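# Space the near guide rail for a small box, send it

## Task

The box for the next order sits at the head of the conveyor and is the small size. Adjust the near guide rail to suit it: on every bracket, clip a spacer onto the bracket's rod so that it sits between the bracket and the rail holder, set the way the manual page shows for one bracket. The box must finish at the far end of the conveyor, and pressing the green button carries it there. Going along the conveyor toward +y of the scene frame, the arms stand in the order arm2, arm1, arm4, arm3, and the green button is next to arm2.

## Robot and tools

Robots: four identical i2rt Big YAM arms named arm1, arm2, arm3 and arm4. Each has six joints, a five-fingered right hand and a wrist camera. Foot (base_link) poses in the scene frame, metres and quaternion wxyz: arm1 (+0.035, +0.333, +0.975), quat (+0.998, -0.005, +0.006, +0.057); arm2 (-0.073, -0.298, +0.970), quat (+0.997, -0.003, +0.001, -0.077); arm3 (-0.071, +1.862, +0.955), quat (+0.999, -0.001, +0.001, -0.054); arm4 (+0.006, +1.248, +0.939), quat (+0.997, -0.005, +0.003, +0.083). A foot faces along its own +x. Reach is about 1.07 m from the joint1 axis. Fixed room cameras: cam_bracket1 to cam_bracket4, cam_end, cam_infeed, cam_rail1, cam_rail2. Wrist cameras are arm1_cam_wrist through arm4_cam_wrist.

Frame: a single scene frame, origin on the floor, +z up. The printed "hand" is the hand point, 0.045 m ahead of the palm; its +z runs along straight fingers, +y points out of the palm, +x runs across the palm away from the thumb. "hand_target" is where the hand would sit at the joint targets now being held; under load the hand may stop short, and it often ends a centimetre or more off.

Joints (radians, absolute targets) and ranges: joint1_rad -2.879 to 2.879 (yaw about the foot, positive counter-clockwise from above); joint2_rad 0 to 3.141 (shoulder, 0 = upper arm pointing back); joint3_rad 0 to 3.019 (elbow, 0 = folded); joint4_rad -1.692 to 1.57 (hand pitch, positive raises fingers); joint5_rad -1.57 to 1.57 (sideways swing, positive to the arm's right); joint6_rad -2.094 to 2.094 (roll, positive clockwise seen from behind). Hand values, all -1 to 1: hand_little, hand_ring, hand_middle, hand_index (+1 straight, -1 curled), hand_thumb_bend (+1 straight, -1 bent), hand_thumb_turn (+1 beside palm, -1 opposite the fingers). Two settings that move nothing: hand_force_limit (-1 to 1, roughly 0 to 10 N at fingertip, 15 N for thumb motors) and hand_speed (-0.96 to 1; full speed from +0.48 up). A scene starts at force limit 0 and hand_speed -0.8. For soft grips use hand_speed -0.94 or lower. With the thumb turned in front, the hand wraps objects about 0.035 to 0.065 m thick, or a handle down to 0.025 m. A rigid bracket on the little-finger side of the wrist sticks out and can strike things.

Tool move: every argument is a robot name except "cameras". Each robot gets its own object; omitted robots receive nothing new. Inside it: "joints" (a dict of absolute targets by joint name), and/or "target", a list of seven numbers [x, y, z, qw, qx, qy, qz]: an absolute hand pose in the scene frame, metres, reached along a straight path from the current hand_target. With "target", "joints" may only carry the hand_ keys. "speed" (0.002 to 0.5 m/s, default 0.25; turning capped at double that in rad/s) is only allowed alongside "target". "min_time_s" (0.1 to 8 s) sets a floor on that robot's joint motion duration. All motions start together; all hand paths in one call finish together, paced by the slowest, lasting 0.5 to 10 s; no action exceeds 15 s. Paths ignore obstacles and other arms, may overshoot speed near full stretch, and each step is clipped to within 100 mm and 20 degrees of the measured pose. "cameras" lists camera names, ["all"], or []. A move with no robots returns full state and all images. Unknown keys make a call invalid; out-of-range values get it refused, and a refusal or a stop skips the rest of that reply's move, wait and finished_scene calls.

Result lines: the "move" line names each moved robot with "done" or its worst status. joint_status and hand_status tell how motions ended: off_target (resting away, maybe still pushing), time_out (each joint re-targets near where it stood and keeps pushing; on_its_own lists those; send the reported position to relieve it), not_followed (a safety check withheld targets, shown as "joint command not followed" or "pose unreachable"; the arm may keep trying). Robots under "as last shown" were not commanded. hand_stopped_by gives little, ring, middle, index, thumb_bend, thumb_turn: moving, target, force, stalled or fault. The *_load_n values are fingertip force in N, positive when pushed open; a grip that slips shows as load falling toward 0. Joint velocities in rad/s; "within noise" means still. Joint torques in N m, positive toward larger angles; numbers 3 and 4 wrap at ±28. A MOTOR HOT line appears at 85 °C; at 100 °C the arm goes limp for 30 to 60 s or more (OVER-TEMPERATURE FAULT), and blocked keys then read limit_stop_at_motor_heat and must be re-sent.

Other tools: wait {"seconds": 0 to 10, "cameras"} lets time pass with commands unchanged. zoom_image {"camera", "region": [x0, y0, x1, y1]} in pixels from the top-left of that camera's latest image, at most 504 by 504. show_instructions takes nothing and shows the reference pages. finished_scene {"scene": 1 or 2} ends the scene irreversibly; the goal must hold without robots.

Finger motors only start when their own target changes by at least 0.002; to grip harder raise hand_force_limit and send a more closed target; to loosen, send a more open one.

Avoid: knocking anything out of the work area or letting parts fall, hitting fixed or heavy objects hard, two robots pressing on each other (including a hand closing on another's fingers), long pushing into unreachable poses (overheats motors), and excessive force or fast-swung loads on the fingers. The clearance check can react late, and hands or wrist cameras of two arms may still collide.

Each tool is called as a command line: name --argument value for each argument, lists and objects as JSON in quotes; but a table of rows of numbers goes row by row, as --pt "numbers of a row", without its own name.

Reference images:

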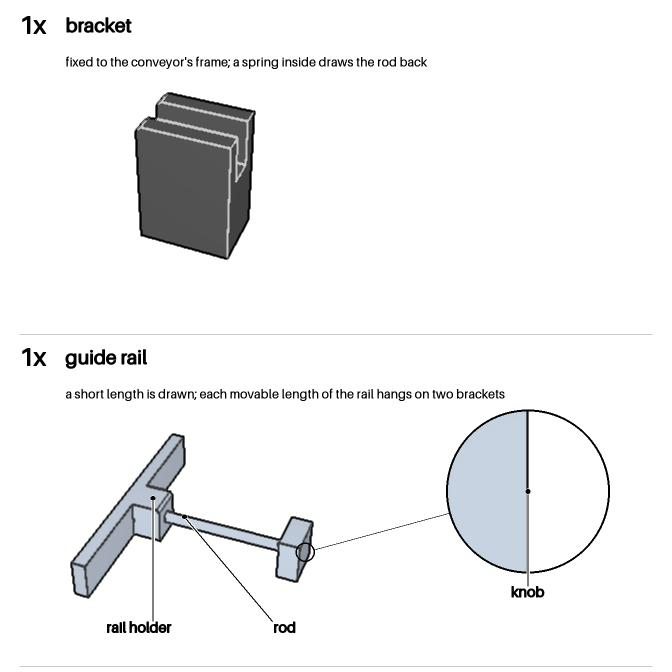

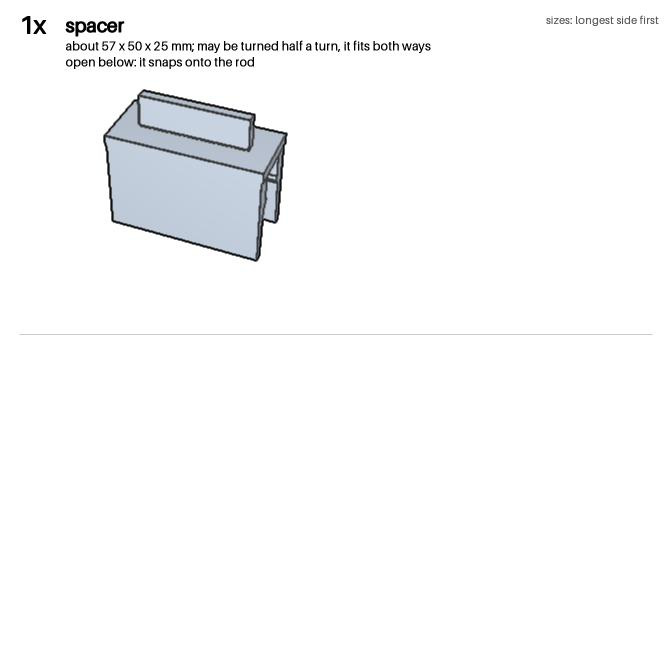

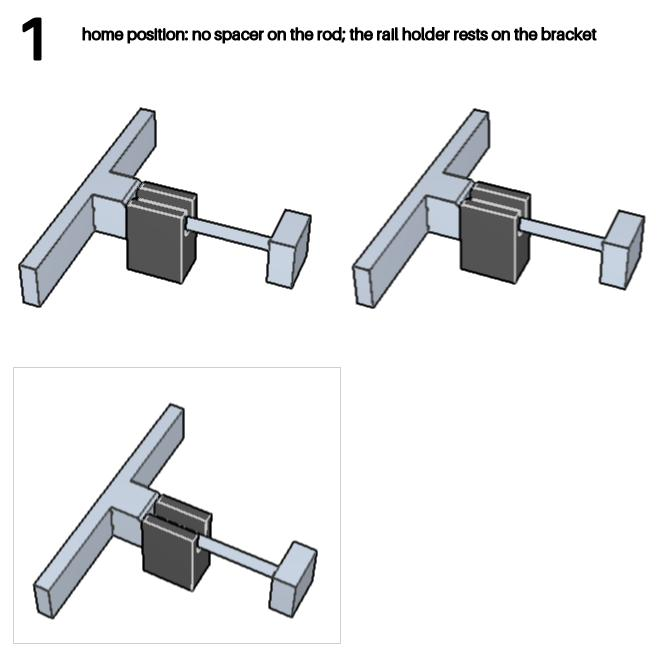

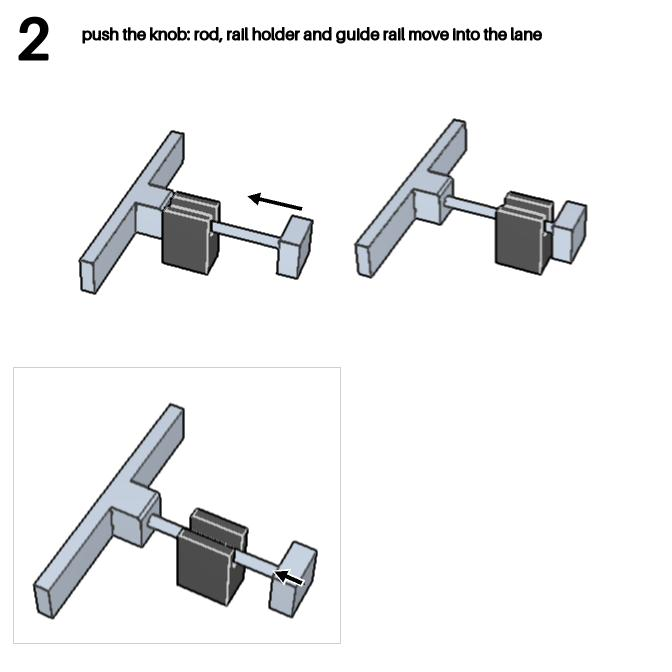

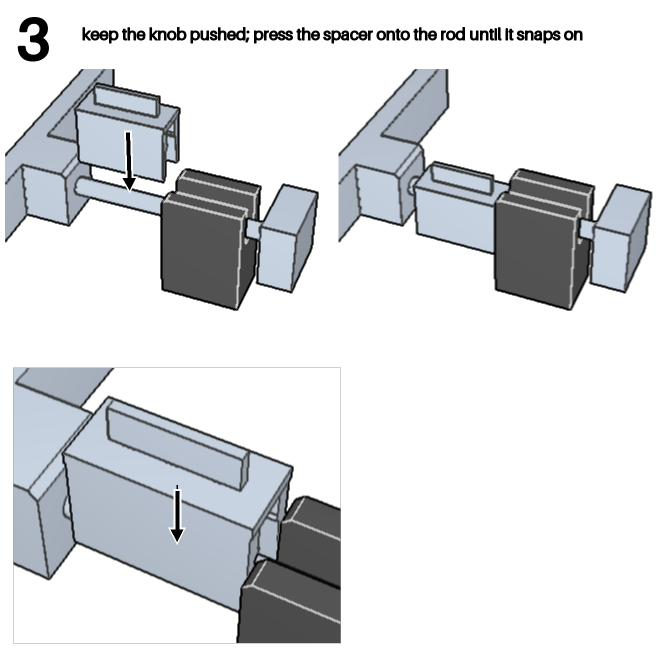

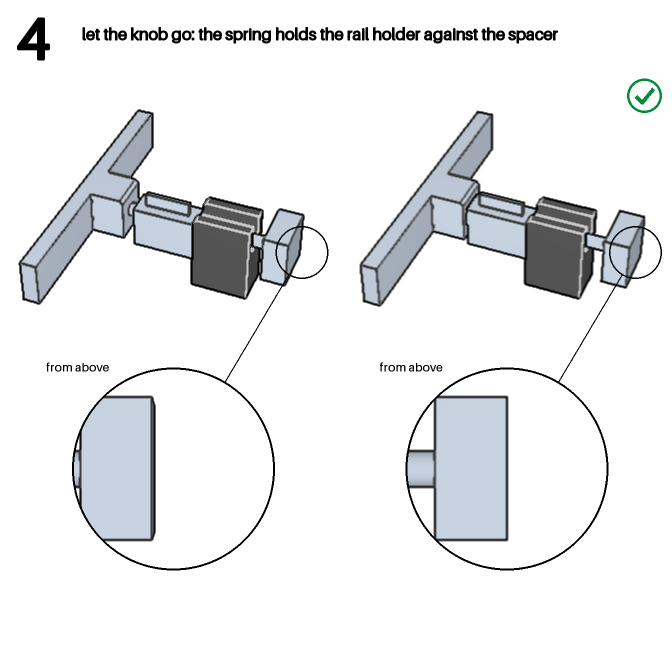

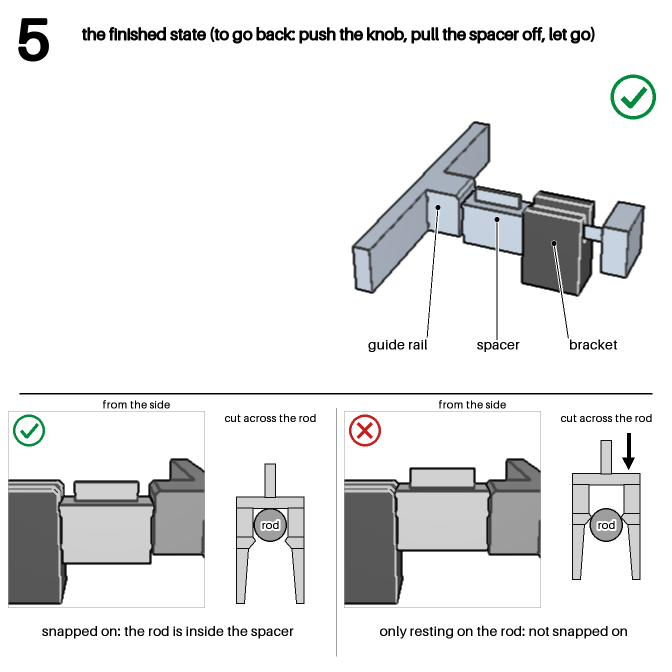

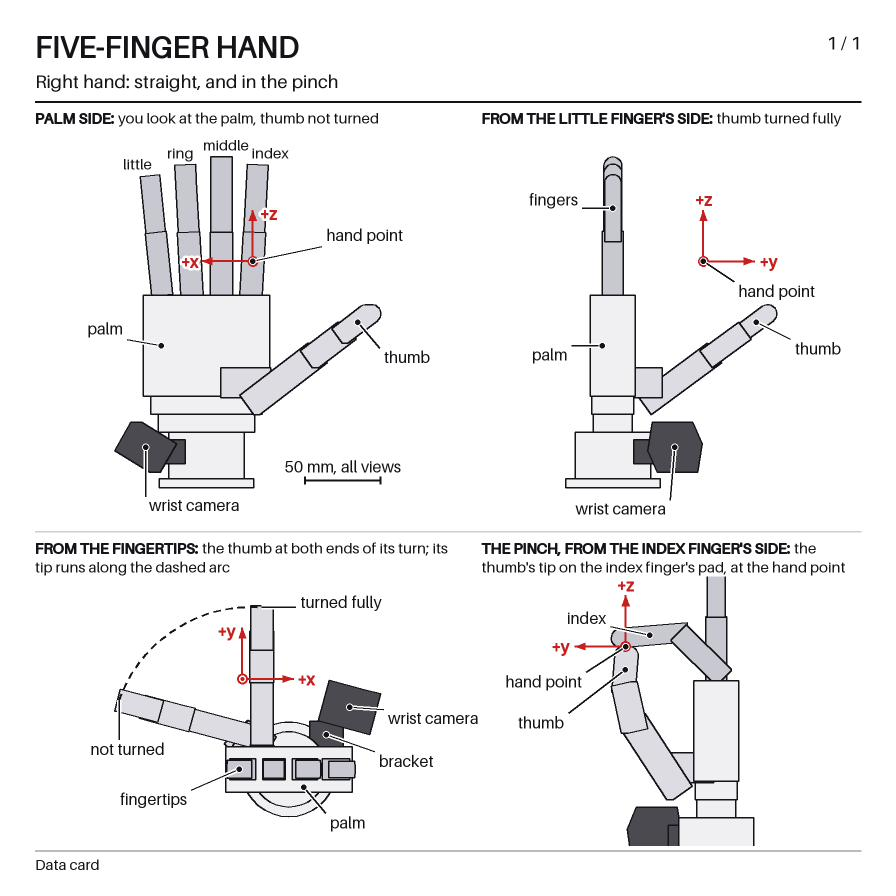

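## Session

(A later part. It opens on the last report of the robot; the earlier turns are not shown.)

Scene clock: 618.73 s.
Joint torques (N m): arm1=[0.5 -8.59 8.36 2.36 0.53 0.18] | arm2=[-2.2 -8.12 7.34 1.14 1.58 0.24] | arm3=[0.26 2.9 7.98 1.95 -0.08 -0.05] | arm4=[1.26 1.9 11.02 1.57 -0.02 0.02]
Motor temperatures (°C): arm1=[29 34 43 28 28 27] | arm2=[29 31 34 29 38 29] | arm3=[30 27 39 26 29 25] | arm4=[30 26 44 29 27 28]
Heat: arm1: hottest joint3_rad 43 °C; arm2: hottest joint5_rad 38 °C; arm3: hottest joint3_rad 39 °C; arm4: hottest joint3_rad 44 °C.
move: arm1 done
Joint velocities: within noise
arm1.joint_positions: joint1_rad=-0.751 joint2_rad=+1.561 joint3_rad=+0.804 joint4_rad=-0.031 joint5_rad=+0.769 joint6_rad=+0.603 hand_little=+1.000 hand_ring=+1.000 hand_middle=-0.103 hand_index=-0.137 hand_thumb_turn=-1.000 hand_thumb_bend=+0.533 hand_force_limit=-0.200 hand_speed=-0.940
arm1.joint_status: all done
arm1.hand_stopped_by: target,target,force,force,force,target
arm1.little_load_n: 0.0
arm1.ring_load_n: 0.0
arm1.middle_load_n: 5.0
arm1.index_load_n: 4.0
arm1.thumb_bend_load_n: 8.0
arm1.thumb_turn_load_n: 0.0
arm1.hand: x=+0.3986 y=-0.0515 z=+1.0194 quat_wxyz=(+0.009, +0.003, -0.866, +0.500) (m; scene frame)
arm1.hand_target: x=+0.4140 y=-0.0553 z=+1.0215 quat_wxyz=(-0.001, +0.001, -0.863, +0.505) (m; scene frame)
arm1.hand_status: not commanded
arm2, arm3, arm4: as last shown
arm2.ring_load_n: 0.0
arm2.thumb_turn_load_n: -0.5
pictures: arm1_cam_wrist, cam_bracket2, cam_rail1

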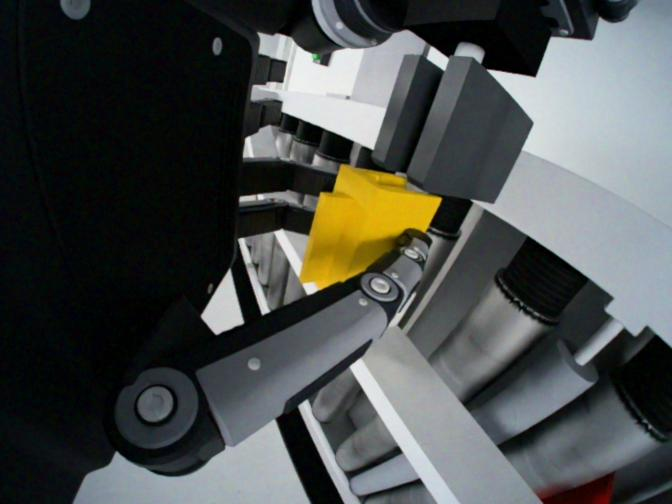

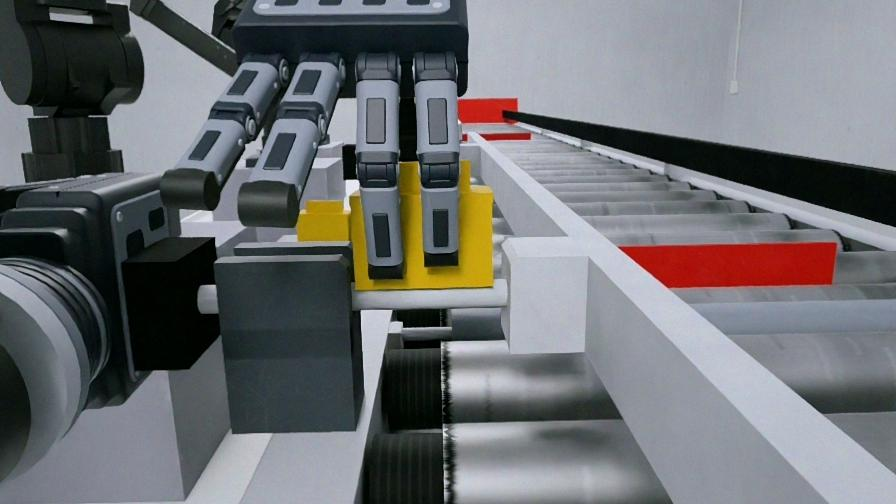

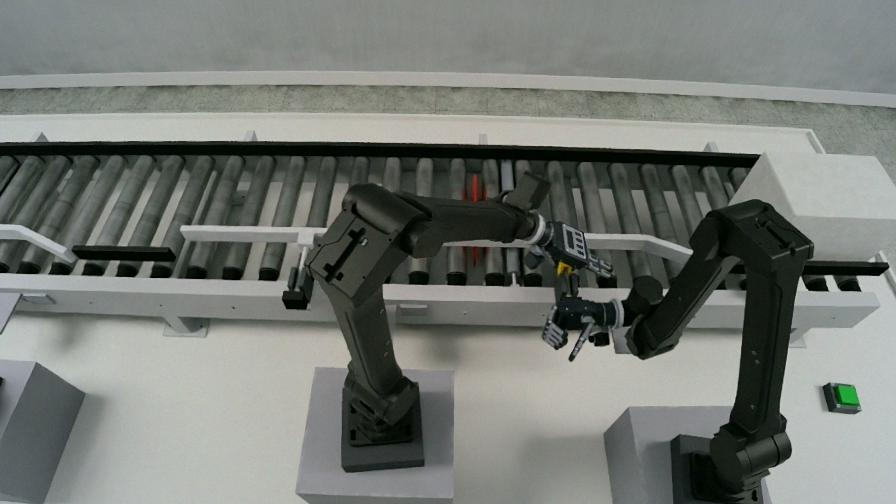

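move --arm1 '{"target": [0.4125, -0.0555, 1.008, 0.000, -0.002, 0.864, -0.503], "speed": 0.04}' --cameras '["arm1_cam_wrist","cam_rail1","cam_bracket2"]'

zoom_image --camera "cam_bracket2" --region '[320, 100, 540, 360]'

zoom_image --camera "cam_rail1" --region '[530, 220, 620, 310]'

Scene clock: 639.70 s.
Joint torques (N m): arm1=[0.32 -8.76 7.43 2.44 0.37 0.16] | arm2=[-2.14 -8.06 7.32 1.17 1.58 0.23] | arm3=[0.21 2.9 7.99 1.95 -0.08 -0.05] | arm4=[1.26 1.9 10.99 1.57 -0.02 0.01]
Motor temperatures (°C): arm1=[29 34 45 28 28 27] | arm2=[29 31 34 29 39 29] | arm3=[30 27 39 26 29 25] | arm4=[30 26 44 29 27 28]
Heat: arm1: hottest joint3_rad 45 °C; arm2: hottest joint5_rad 39 °C; arm3: hottest joint3_rad 39 °C; arm4: hottest joint3_rad 44 °C.
move: arm1 off_target
Joint velocities: within noise
arm1.joint_positions: joint1_rad=-0.751 joint2_rad=+1.587 joint3_rad=+0.804 joint4_rad=-0.001 joint5_rad=+0.769 joint6_rad=+0.593 hand_little=+1.000 hand_ring=+1.000 hand_middle=-0.103 hand_index=-0.137 hand_thumb_turn=-1.000 hand_thumb_bend=+0.533 hand_force_limit=-0.200 hand_speed=-0.940
arm1.joint_status: not commanded
arm1.hand_stopped_by: target,target,force,force,force,target
arm1.little_load_n: 0.0
arm1.ring_load_n: 0.0
arm1.middle_load_n: 5.5
arm1.index_load_n: 4.0
arm1.thumb_bend_load_n: 8.0
arm1.thumb_turn_load_n: -0.5
arm1.hand: x=+0.4010 y=-0.0538 z=+1.0110 quat_wxyz=(+0.009, +0.006, -0.865, +0.501) (m; scene frame)
arm1.hand_target: x=+0.4115 y=-0.0549 z=+1.0079 quat_wxyz=(+0.002, +0.006, -0.864, +0.503) (m; scene frame)
arm1.hand_status: off_target (0.012 m and 1.2 deg from the pose sent, 0.018 m and 1.1 deg at the start)
arm2: as last shown
arm2.thumb_turn_load_n: 0.0
arm3.joint_positions: joint1_rad=-0.183 joint2_rad=+0.625 joint3_rad=+1.366 joint4_rad=-1.295 joint5_rad=-0.032 joint6_rad=-1.282 hand_little=+1.000 hand_ring=+1.000 hand_middle=+1.000 hand_index=+1.000 hand_thumb_turn=+1.000 hand_thumb_bend=+1.000 hand_force_limit=+0.000 hand_speed=-0.800
arm3.joint_status: not commanded
arm3.hand_stopped_by: target,target,target,target,target,target
arm3.little_load_n: 0.0
arm3.ring_load_n: 0.0
arm3.middle_load_n: 0.0
arm3.index_load_n: 0.0
arm3.thumb_bend_load_n: 0.0
arm3.thumb_turn_load_n: 0.0
arm3.hand: x=+0.1497 y=+1.7528 z=+1.4379 quat_wxyz=(-0.013, +0.840, -0.241, +0.485) (m; scene frame)
arm3.hand_target: x=+0.1486 y=+1.7531 z=+1.4470 quat_wxyz=(-0.012, +0.835, -0.240, +0.494) (m; scene frame)
arm3.hand_status: not commanded
arm4.joint_positions: joint1_rad=+0.056 joint2_rad=+0.613 joint3_rad=+1.388 joint4_rad=-1.297 joint5_rad=-0.175 joint6_rad=-1.058 hand_little=+1.000 hand_ring=+1.000 hand_middle=+1.000 hand_index=+1.000 hand_thumb_turn=+1.000 hand_thumb_bend=+1.000 hand_force_limit=+0.000 hand_speed=-0.800
arm4.joint_status: not commanded
arm4.hand_stopped_by: target,target,target,target,target,target
arm4.little_load_n: 0.0
arm4.ring_load_n: 0.0
arm4.middle_load_n: 0.0
arm4.index_load_n: 0.0
arm4.thumb_bend_load_n: 0.0
arm4.thumb_turn_load_n: 0.0
arm4.hand: x=+0.2350 y=+1.3014 z=+1.4241 quat_wxyz=(-0.245, +0.862, -0.080, +0.436) (m; scene frame)
arm4.hand_target: x=+0.2341 y=+1.3014 z=+1.4375 quat_wxyz=(-0.249, +0.855, -0.077, +0.449) (m; scene frame)
arm4.hand_status: not commanded
pictures: arm1_cam_wrist, cam_bracket2, cam_rail1

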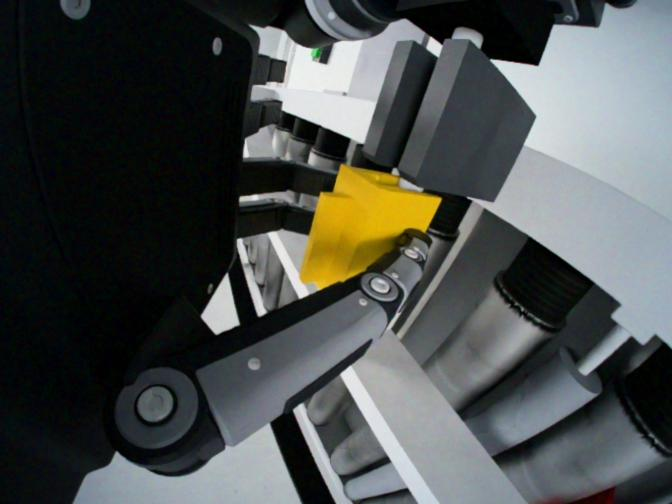

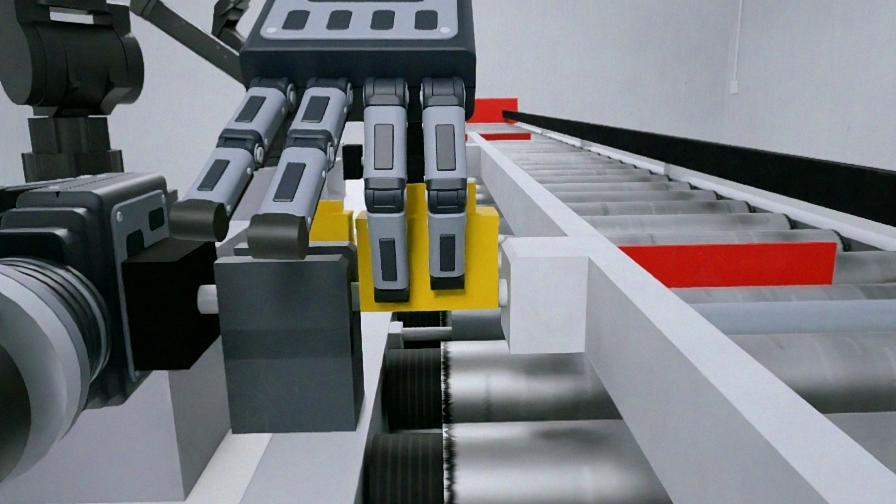

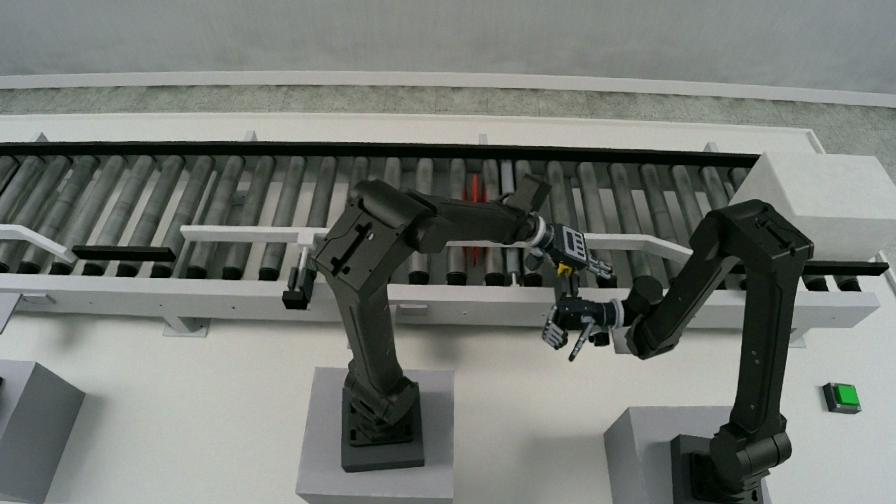

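Scaled by 1.938.

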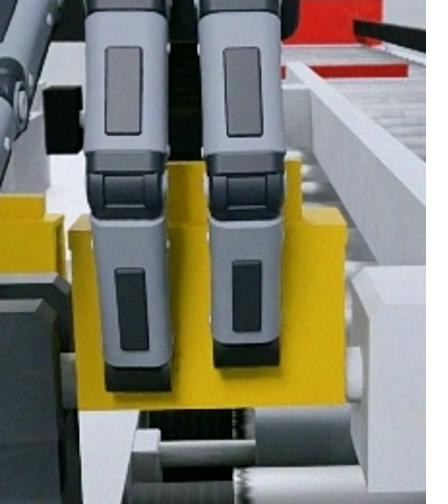

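Scaled by 5.600.

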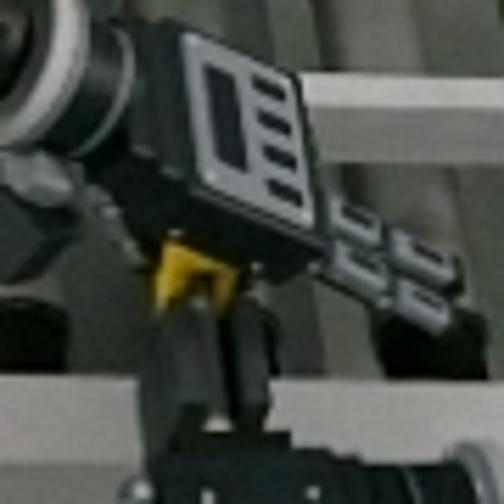

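move --arm1 '{"target": [0.4125, -0.0555, 0.996, 0.000, -0.002, 0.864, -0.503], "speed": 0.04}' --cameras '["arm1_cam_wrist","cam_bracket2"]'

zoom_image --camera "cam_bracket2" --region '[320, 120, 540, 380]'

Scene clock: 644.93 s.
Joint torques (N m): arm1=[-0.15 -8.94 6.52 2.48 0.39 0.29] | arm2=[-2.2 -8.12 7.35 1.17 1.58 0.23] | arm3=[0.21 2.84 7.98 1.95 -0.07 -0.05] | arm4=[1.26 2.02 11 1.58 -0.02 0.02]
Motor temperatures (°C): arm1=[29 34 45 28 28 27] | arm2=[29 31 34 29 39 29] | arm3=[30 27 39 26 29 25] | arm4=[30 26 44 29 27 28]
Heat: arm1: hottest joint3_rad 45 °C; arm2: hottest joint5_rad 39 °C; arm3: hottest joint3_rad 39 °C; arm4: hottest joint3_rad 44 °C.
move: arm1 done
Joint velocities: within noise
arm1.joint_positions: joint1_rad=-0.751 joint2_rad=+1.616 joint3_rad=+0.804 joint4_rad=+0.032 joint5_rad=+0.767 joint6_rad=+0.595 hand_little=+1.000 hand_ring=+1.000 hand_middle=-0.103 hand_index=-0.137 hand_thumb_turn=-1.000 hand_thumb_bend=+0.533 hand_force_limit=-0.200 hand_speed=-0.940
arm1.joint_status: not commanded
arm1.hand_stopped_by: target,target,force,force,force,target
arm1.little_load_n: 0.0
arm1.ring_load_n: -0.5
arm1.middle_load_n: 5.0
arm1.index_load_n: 4.0
arm1.thumb_bend_load_n: 8.5
arm1.thumb_turn_load_n: 0.0
arm1.hand: x=+0.4042 y=-0.0559 z=+1.0013 quat_wxyz=(+0.007, +0.005, -0.865, +0.501) (m; scene frame)
arm1.hand_target: x=+0.4122 y=-0.0549 z=+0.9961 quat_wxyz=(+0.000, +0.003, -0.864, +0.503) (m; scene frame)
arm1.hand_status: done (0.010 m and 0.9 deg from the pose sent, 0.019 m and 1.2 deg at the start)
arm2, arm3, arm4: as last shown
arm2.ring_load_n: 0.5
arm2.thumb_turn_load_n: -0.5
pictures: arm1_cam_wrist, cam_bracket2

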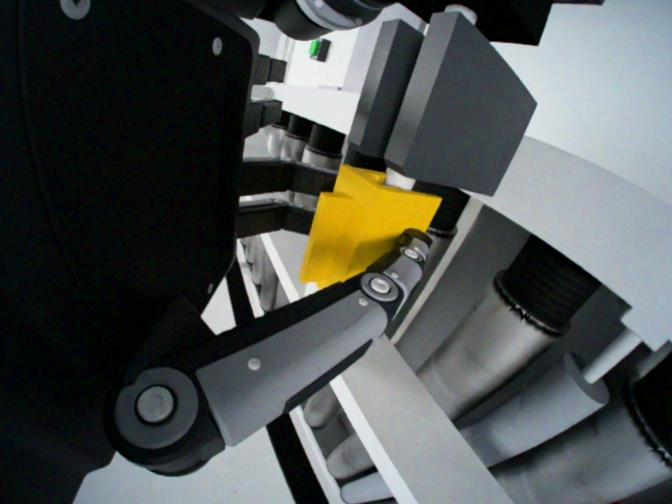

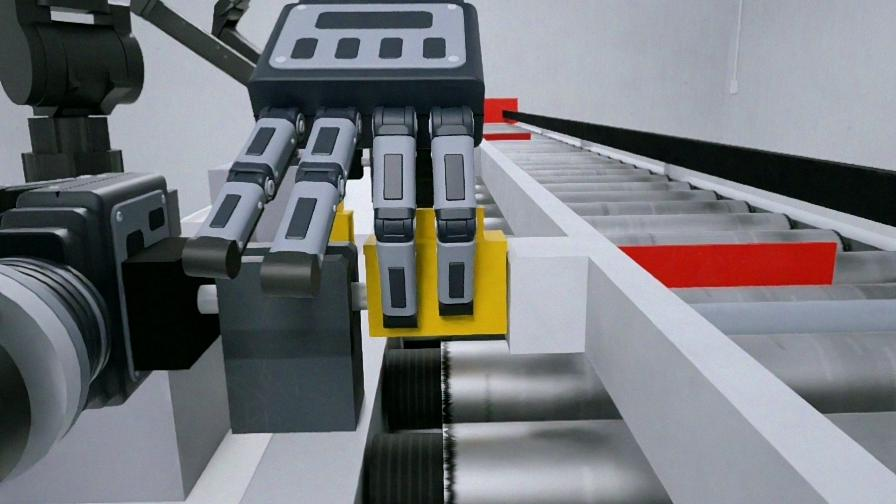

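Scaled by 1.938.

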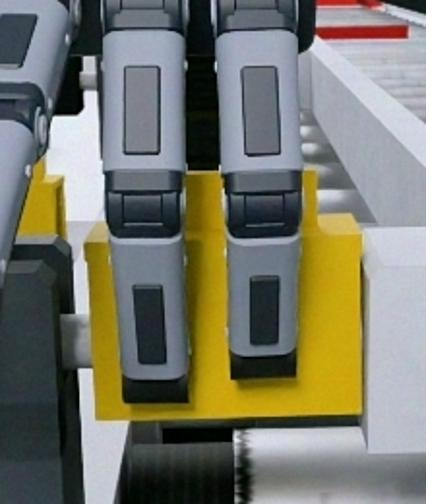

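move --arm1 '{"target": [0.4095, -0.053, 0.990, 0.000, -0.002, 0.864, -0.503], "speed": 0.04}' --cameras '["arm1_cam_wrist","cam_bracket2","cam_rail1"]'

zoom_image --camera "cam_bracket2" --region '[320, 120, 540, 380]'

zoom_image --camera "arm1_cam_wrist" --region '[290, 100, 490, 300]'

Scene clock: 650.90 s.
Joint torques (N m): arm1=[-0.15 -9.47 5.67 2.84 0.43 0.31] | arm2=[-2.14 -8.18 7.35 1.14 1.58 0.23] | arm3=[0.26 2.9 7.99 1.96 -0.07 -0.05] | arm4=[1.2 1.96 11.02 1.58 -0.02 0.01]
Motor temperatures (°C): arm1=[29 34 44 28 28 27] | arm2=[29 31 34 29 39 29] | arm3=[30 27 39 26 29 25] | arm4=[30 26 44 29 27 27]
Heat: arm1: hottest joint3_rad 44 °C; arm2: hottest joint5_rad 39 °C; arm3: hottest joint3_rad 39 °C; arm4: hottest joint3_rad 44 °C.
move: arm1 off_target
Joint velocities: within noise
arm1.joint_positions: joint1_rad=-0.752 joint2_rad=+1.619 joint3_rad=+0.801 joint4_rad=+0.050 joint5_rad=+0.769 joint6_rad=+0.596 hand_little=+1.000 hand_ring=+1.000 hand_middle=-0.103 hand_index=-0.137 hand_thumb_turn=-1.000 hand_thumb_bend=+0.533 hand_force_limit=-0.200 hand_speed=-0.940
arm1.joint_status: not commanded
arm1.hand_stopped_by: target,target,force,force,force,target
arm1.little_load_n: 0.0
arm1.ring_load_n: 0.0
arm1.middle_load_n: 5.5
arm1.index_load_n: 4.0
arm1.thumb_bend_load_n: 8.0
arm1.thumb_turn_load_n: -0.5
arm1.hand: x=+0.4050 y=-0.0578 z=+1.0015 quat_wxyz=(+0.004, +0.001, -0.863, +0.505) (m; scene frame)
arm1.hand_target: x=+0.4089 y=-0.0538 z=+0.9910 quat_wxyz=(+0.000, +0.000, -0.864, +0.504) (m; scene frame)
arm1.hand_status: off_target (0.013 m and 0.5 deg from the pose sent, 0.013 m and 0.9 deg at the start)
arm2, arm3, arm4: as last shown
arm2.ring_load_n: 0.0
arm4.little_load_n: -0.5
arm4.ring_load_n: -0.5
pictures: arm1_cam_wrist, cam_bracket2, cam_rail1

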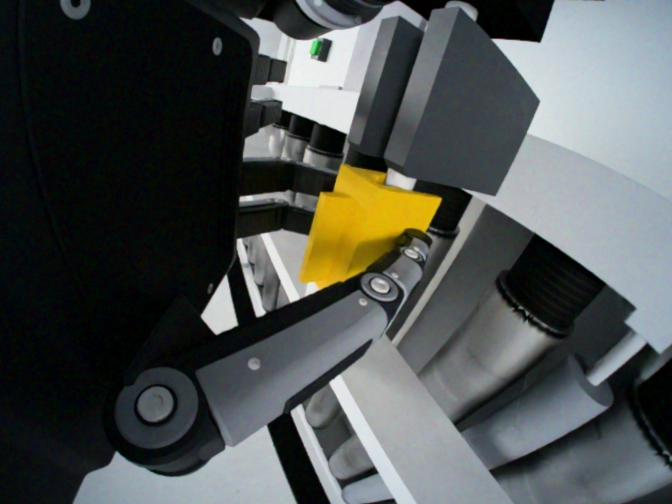

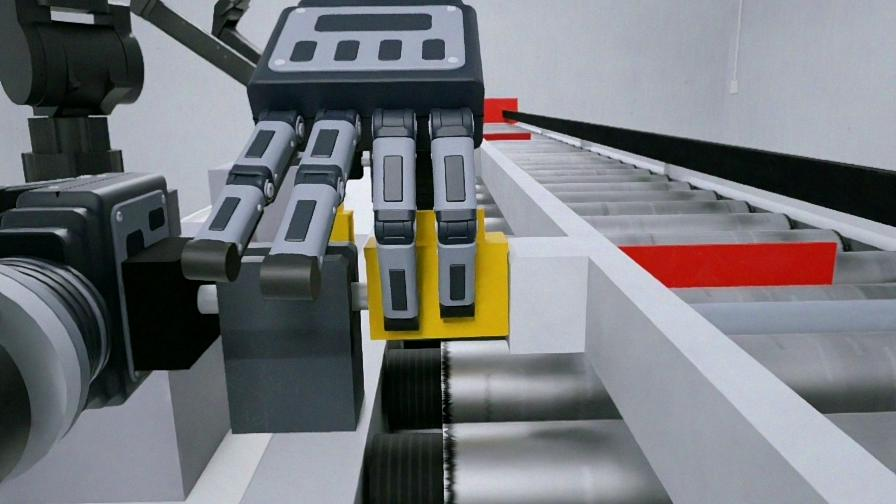

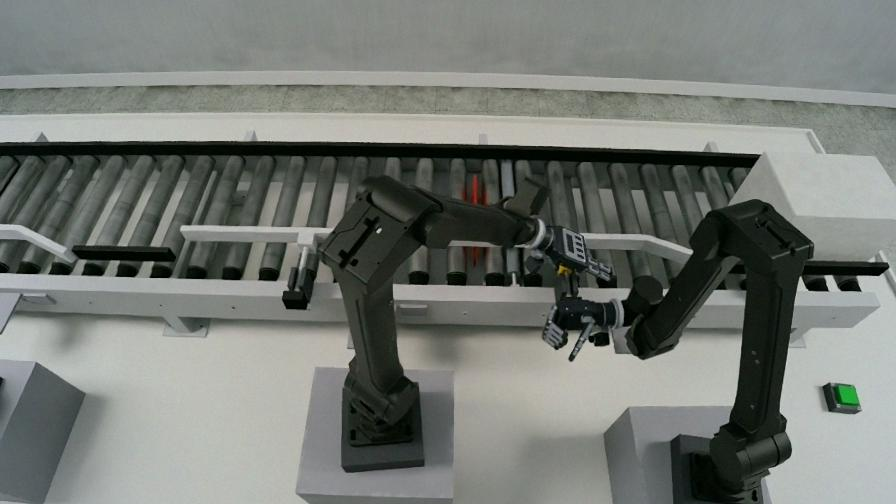

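Scaled by 1.938.

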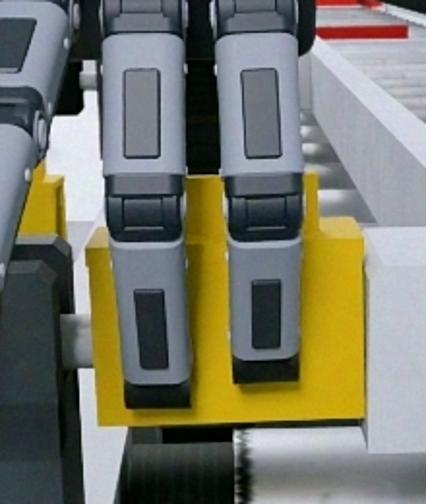

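Scaled by 2.520 from the camera's 672x504 image, which has a finer 960x720 frame.

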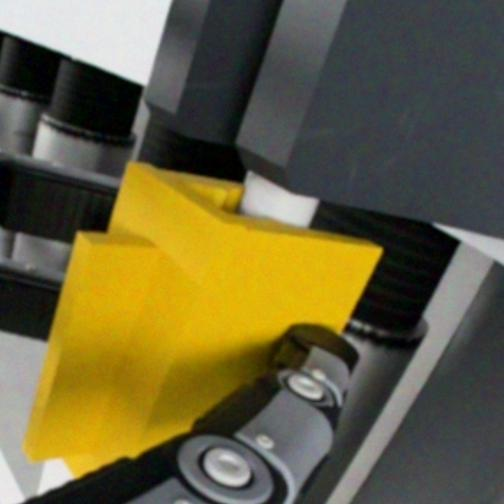

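move --arm1 '{"joints": {"hand_speed": -0.9, "hand_index": 0.25, "hand_middle": 0.25, "hand_thumb_bend": 0.85}}' --cameras '["arm1_cam_wrist","cam_bracket2","cam_rail1"]'

zoom_image --camera "cam_bracket2" --region '[320, 120, 540, 380]'

zoom_image --camera "arm1_cam_wrist" --region '[290, 100, 490, 300]'

Scene clock: 663.20 s.
Joint torques (N m): arm1=[0.09 -9 5.64 2.62 0.48 0.26] | arm2=[-2.26 -8.12 7.35 1.18 1.58 0.23] | arm3=[0.26 2.9 7.99 1.96 -0.07 -0.05] | arm4=[1.14 1.9 11.02 1.58 -0.02 0.02]
Motor temperatures (°C): arm1=[29 34 43 28 28 27] | arm2=[29 31 34 29 39 29] | arm3=[30 27 39 26 29 25] | arm4=[30 26 44 29 27 27]
Heat: arm1: hottest joint3_rad 43 °C; arm2: hottest joint5_rad 39 °C; arm3: hottest joint3_rad 39 °C; arm4: hottest joint3_rad 44 °C.
move: arm1 done
Joint velocities: within noise
arm1.joint_positions: joint1_rad=-0.751 joint2_rad=+1.621 joint3_rad=+0.801 joint4_rad=+0.055 joint5_rad=+0.769 joint6_rad=+0.610 hand_little=+1.000 hand_ring=+1.000 hand_middle=+0.250 hand_index=+0.250 hand_thumb_turn=-1.000 hand_thumb_bend=+0.850 hand_force_limit=-0.200 hand_speed=-0.900
arm1.joint_status: all done
arm1.hand_stopped_by: target,target,target,target,target,target
arm1.little_load_n: 0.0
arm1.ring_load_n: 0.0
arm1.middle_load_n: 0.0
arm1.index_load_n: -0.5
arm1.thumb_bend_load_n: 0.0
arm1.thumb_turn_load_n: 0.0
arm1.hand: x=+0.4070 y=-0.0579 z=+1.0018 quat_wxyz=(-0.001, -0.005, -0.863, +0.506) (m; scene frame)
arm1.hand_target: x=+0.4099 y=-0.0533 z=+0.9906 quat_wxyz=(-0.003, -0.003, -0.864, +0.503) (m; scene frame)
arm1.hand_status: not commanded
arm2, arm3, arm4: as last shown
arm4.little_load_n: 0.0
arm4.ring_load_n: 0.0
pictures: arm1_cam_wrist, cam_bracket2, cam_rail1

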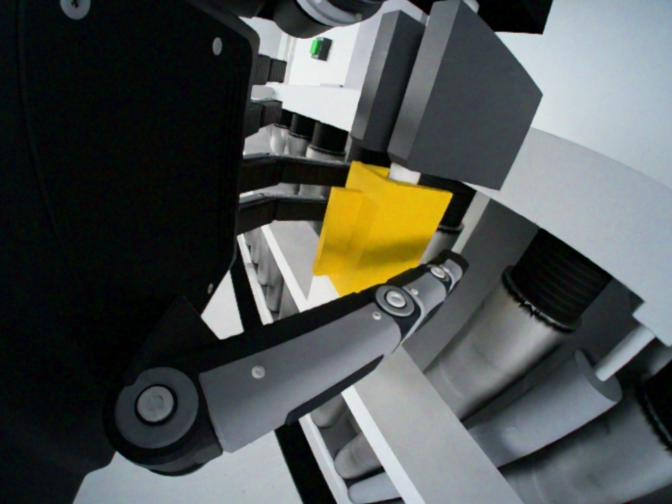

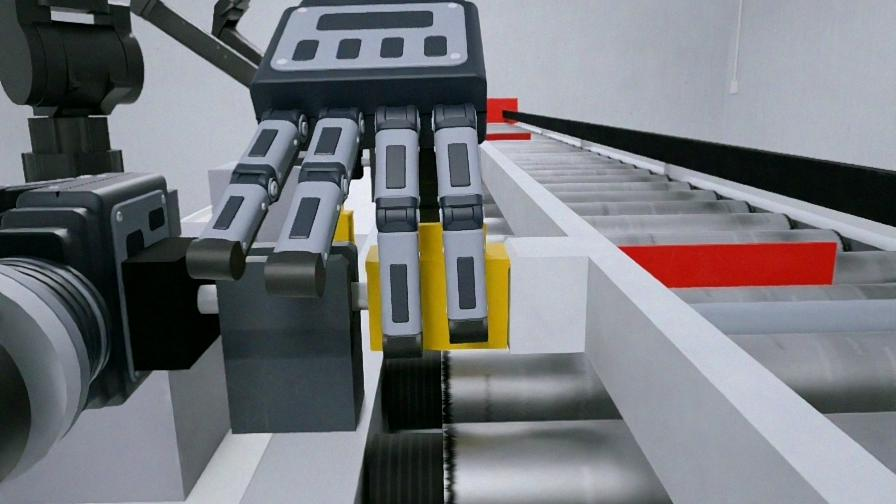

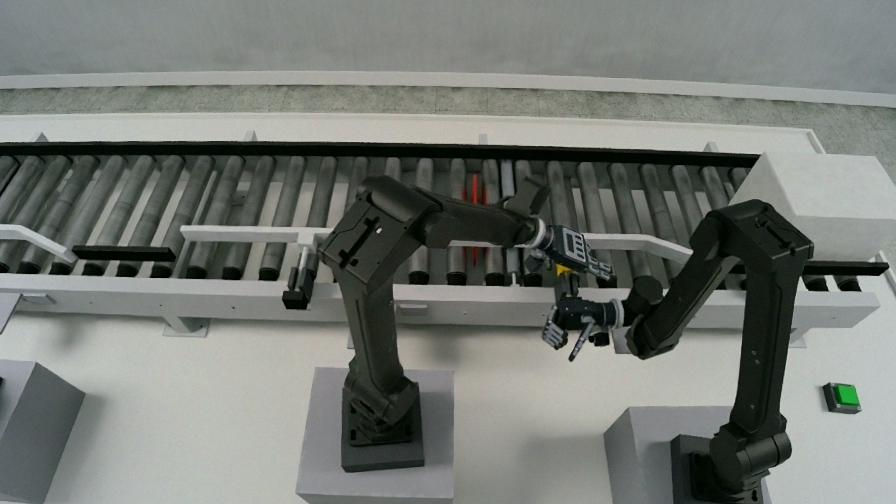

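Scaled by 1.938.

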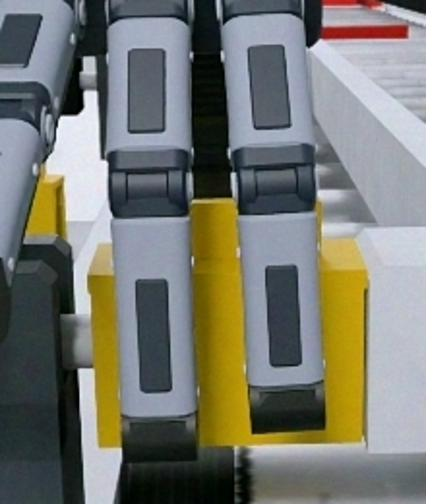

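Scaled by 2.520 from the camera's 672x504 image, which has a finer 960x720 frame.

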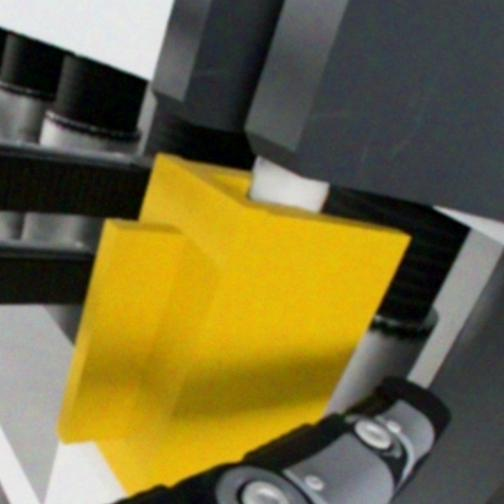

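move --arm1 '{"target": [0.4099, -0.0535, 1.10, -0.003, -0.003, 0.864, -0.503], "speed": 0.08}' --cameras '["cam_bracket2"]'

move --arm1 '{"target": [0.345, -0.09, 1.16, 0.5, 0.5, -0.5, 0.5], "speed": 0.25, "joints": {"hand_speed": -0.5, "hand_index": -0.6, "hand_middle": -0.6, "hand_ring": -0.6, "hand_little": -0.6, "hand_thumb_bend": 1}}' --cameras '["arm1_cam_wrist","cam_bracket2","cam_rail1","cam_infeed"]'

Scene clock: 674.87 s.
Joint torques (N m): arm1=[0.09 -10.11 10.66 0.92 0.49 0.08] | arm2=[-2.2 -8.12 7.34 1.17 1.58 0.23] | arm3=[0.21 2.9 7.98 1.96 -0.08 -0.05] | arm4=[1.26 1.9 11.03 1.58 -0.02 0.02]
Motor temperatures (°C): arm1=[29 34 43 28 28 27] | arm2=[29 31 34 29 39 29] | arm3=[30 27 39 26 29 25] | arm4=[30 26 44 29 27 27]
Heat: arm1: hottest joint3_rad 43 °C; arm2: hottest joint5_rad 39 °C; arm3: hottest joint3_rad 39 °C; arm4: hottest joint3_rad 44 °C.
move: arm1 off_target
Joint velocities: within noise
arm1.joint_positions: joint1_rad=-0.751 joint2_rad=+1.447 joint3_rad=+0.872 joint4_rad=-0.245 joint5_rad=+0.769 joint6_rad=+0.610 hand_little=+1.000 hand_ring=+1.000 hand_middle=+0.250 hand_index=+0.250 hand_thumb_turn=-1.000 hand_thumb_bend=+0.850 hand_force_limit=-0.200 hand_speed=-0.900
arm1.joint_status: not commanded
arm1.hand_stopped_by: target,target,target,target,target,target
arm1.little_load_n: 0.0
arm1.ring_load_n: 0.0
arm1.middle_load_n: 0.0
arm1.index_load_n: 0.0
arm1.thumb_bend_load_n: 0.0
arm1.thumb_turn_load_n: 0.0
arm1.hand: x=+0.3938 y=-0.0467 z=+1.0738 quat_wxyz=(+0.018, +0.006, -0.871, +0.491) (m; scene frame)
arm1.hand_target: x=+0.4100 y=-0.0535 z=+1.0998 quat_wxyz=(+0.003, +0.003, -0.864, +0.503) (m; scene frame)
arm1.hand_status: off_target (0.032 m and 2.3 deg from the pose sent, 0.098 m and 1.1 deg at the start)
arm2.joint_positions: joint1_rad=+0.494 joint2_rad=+2.151 joint3_rad=+0.549 joint4_rad=+1.537 joint5_rad=-1.306 joint6_rad=+1.548 hand_little=-0.700 hand_ring=-0.700 hand_middle=-0.700 hand_index=-0.700 hand_thumb_turn=-1.000 hand_thumb_bend=+1.000 hand_force_limit=+0.000 hand_speed=-0.800
arm2.joint_status: not commanded
arm2.hand_stopped_by: target,target,target,target,target,target
arm2.little_load_n: 0.0
arm2.ring_load_n: 0.0
arm2.middle_load_n: 0.0
arm2.index_load_n: 0.0
arm2.thumb_bend_load_n: 0.0
arm2.thumb_turn_load_n: -0.5
arm2.hand: x=+0.1823 y=+0.0074 z=+1.0211 quat_wxyz=(-0.464, +0.514, -0.497, -0.523) (m; scene frame)
arm2.hand_target: x=+0.2301 y=+0.0095 z=+1.0288 quat_wxyz=(-0.500, +0.500, -0.500, -0.500) (m; scene frame)
arm2.hand_status: not commanded
arm3, arm4: as last shown
pictures: cam_bracket2

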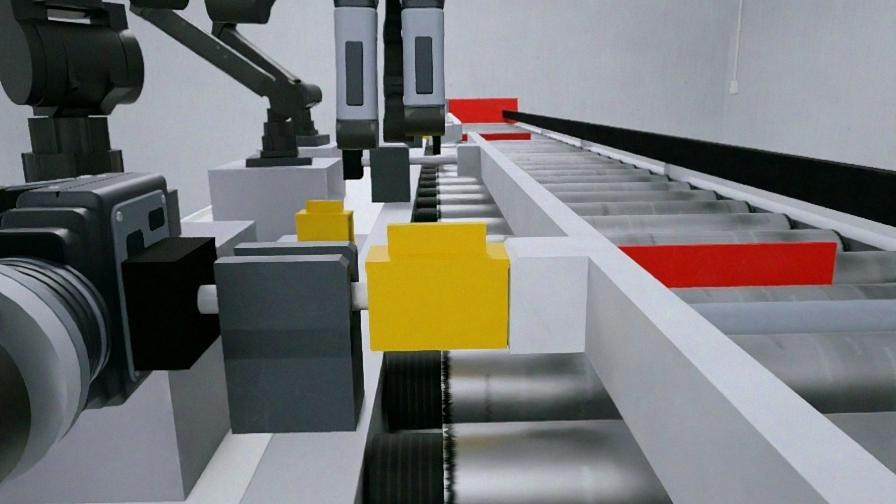

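Scene clock: 679.13 s.
Joint torques (N m): arm1=[-0.5 -8.76 5.45 2.77 -0.12 -0.05] | arm2=[-2.2 -8.06 7.34 1.16 1.58 0.23] | arm3=[0.21 2.84 7.98 1.95 -0.07 -0.06] | arm4=[1.26 1.9 11.04 1.58 -0.02 0.02]
Motor temperatures (°C): arm1=[29 34 43 28 28 27] | arm2=[29 31 34 29 39 29] | arm3=[30 27 39 26 29 25] | arm4=[30 26 44 29 27 27]
Heat: arm1: hottest joint3_rad 43 °C; arm2: hottest joint5_rad 39 °C; arm3: hottest joint3_rad 39 °C; arm4: hottest joint3_rad 44 °C.
move: arm1 off_target
Joint velocities: within noise
arm1.joint_positions: joint1_rad=-0.677 joint2_rad=+1.599 joint3_rad=+0.787 joint4_rad=+0.814 joint5_rad=+1.008 joint6_rad=-1.539 hand_little=-0.600 hand_ring=-0.600 hand_middle=-0.600 hand_index=-0.600 hand_thumb_turn=-1.000 hand_thumb_bend=+1.000 hand_force_limit=-0.200 hand_speed=-0.500
arm1.joint_status: all done
arm1.hand_stopped_by: target,target,target,target,target,target
arm1.little_load_n: 0.0
arm1.ring_load_n: 0.0
arm1.middle_load_n: -0.5
arm1.index_load_n: 0.0
arm1.thumb_bend_load_n: 0.0
arm1.thumb_turn_load_n: 0.5
arm1.hand: x=+0.3472 y=-0.0938 z=+1.1737 quat_wxyz=(+0.498, +0.491, -0.503, +0.508) (m; scene frame)
arm1.hand_target: x=+0.3475 y=-0.0926 z=+1.1616 quat_wxyz=(+0.500, +0.500, -0.497, +0.502) (m; scene frame)
arm1.hand_status: off_target (0.014 m and 1.4 deg from the pose sent, 0.108 m and 92.3 deg at the start)
arm2, arm3, arm4: as last shown
arm2.ring_load_n: 0.5
pictures: arm1_cam_wrist, cam_bracket2, cam_infeed, cam_rail1

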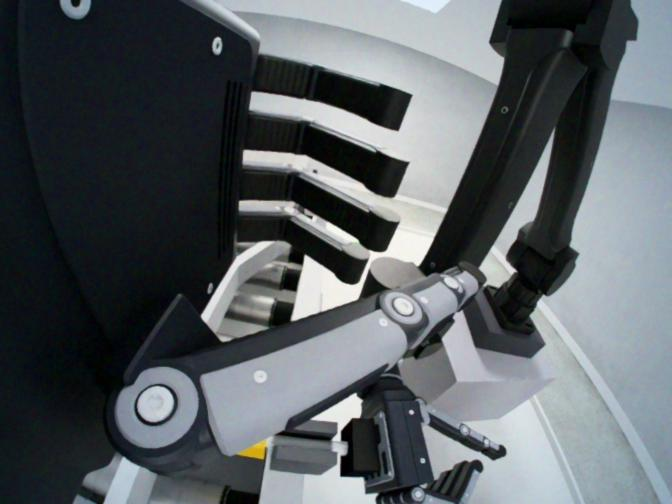

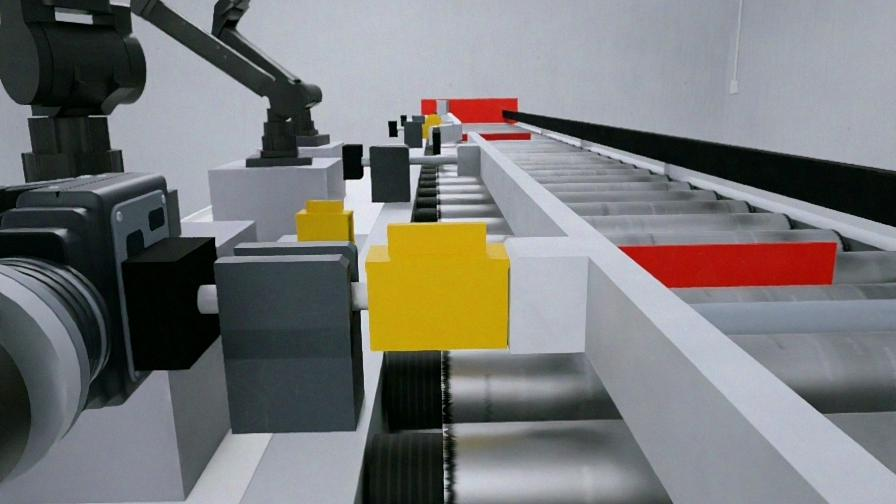

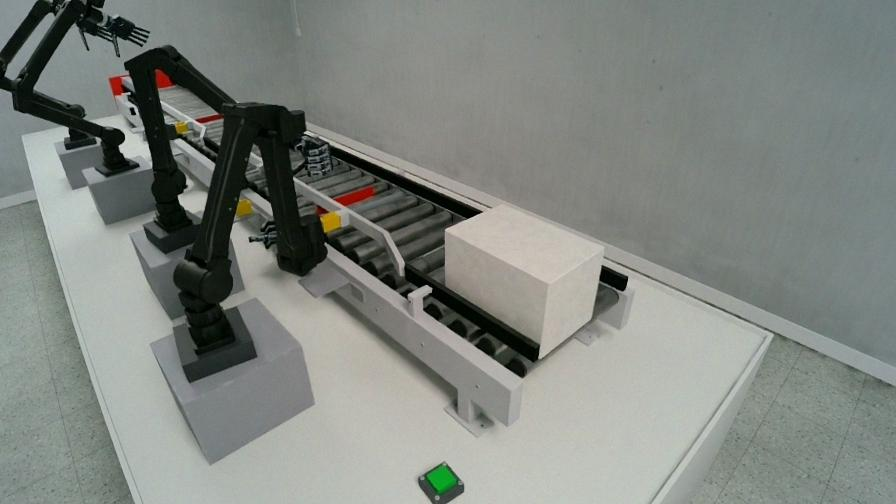

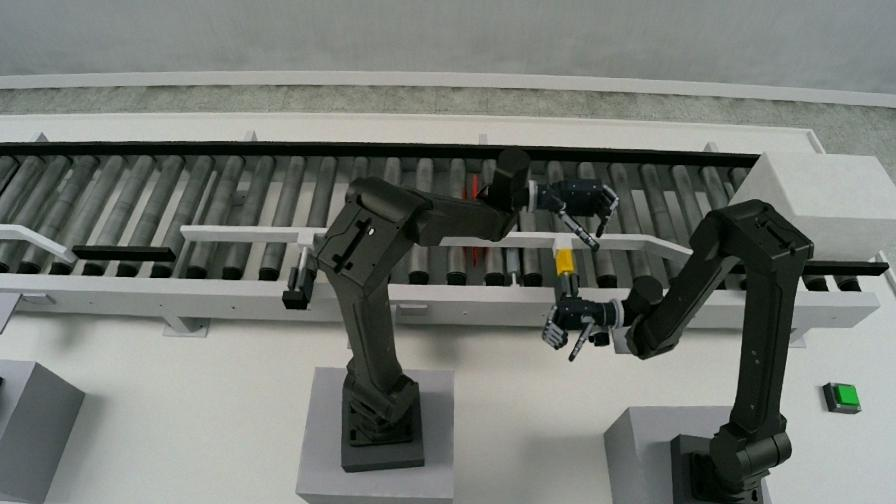

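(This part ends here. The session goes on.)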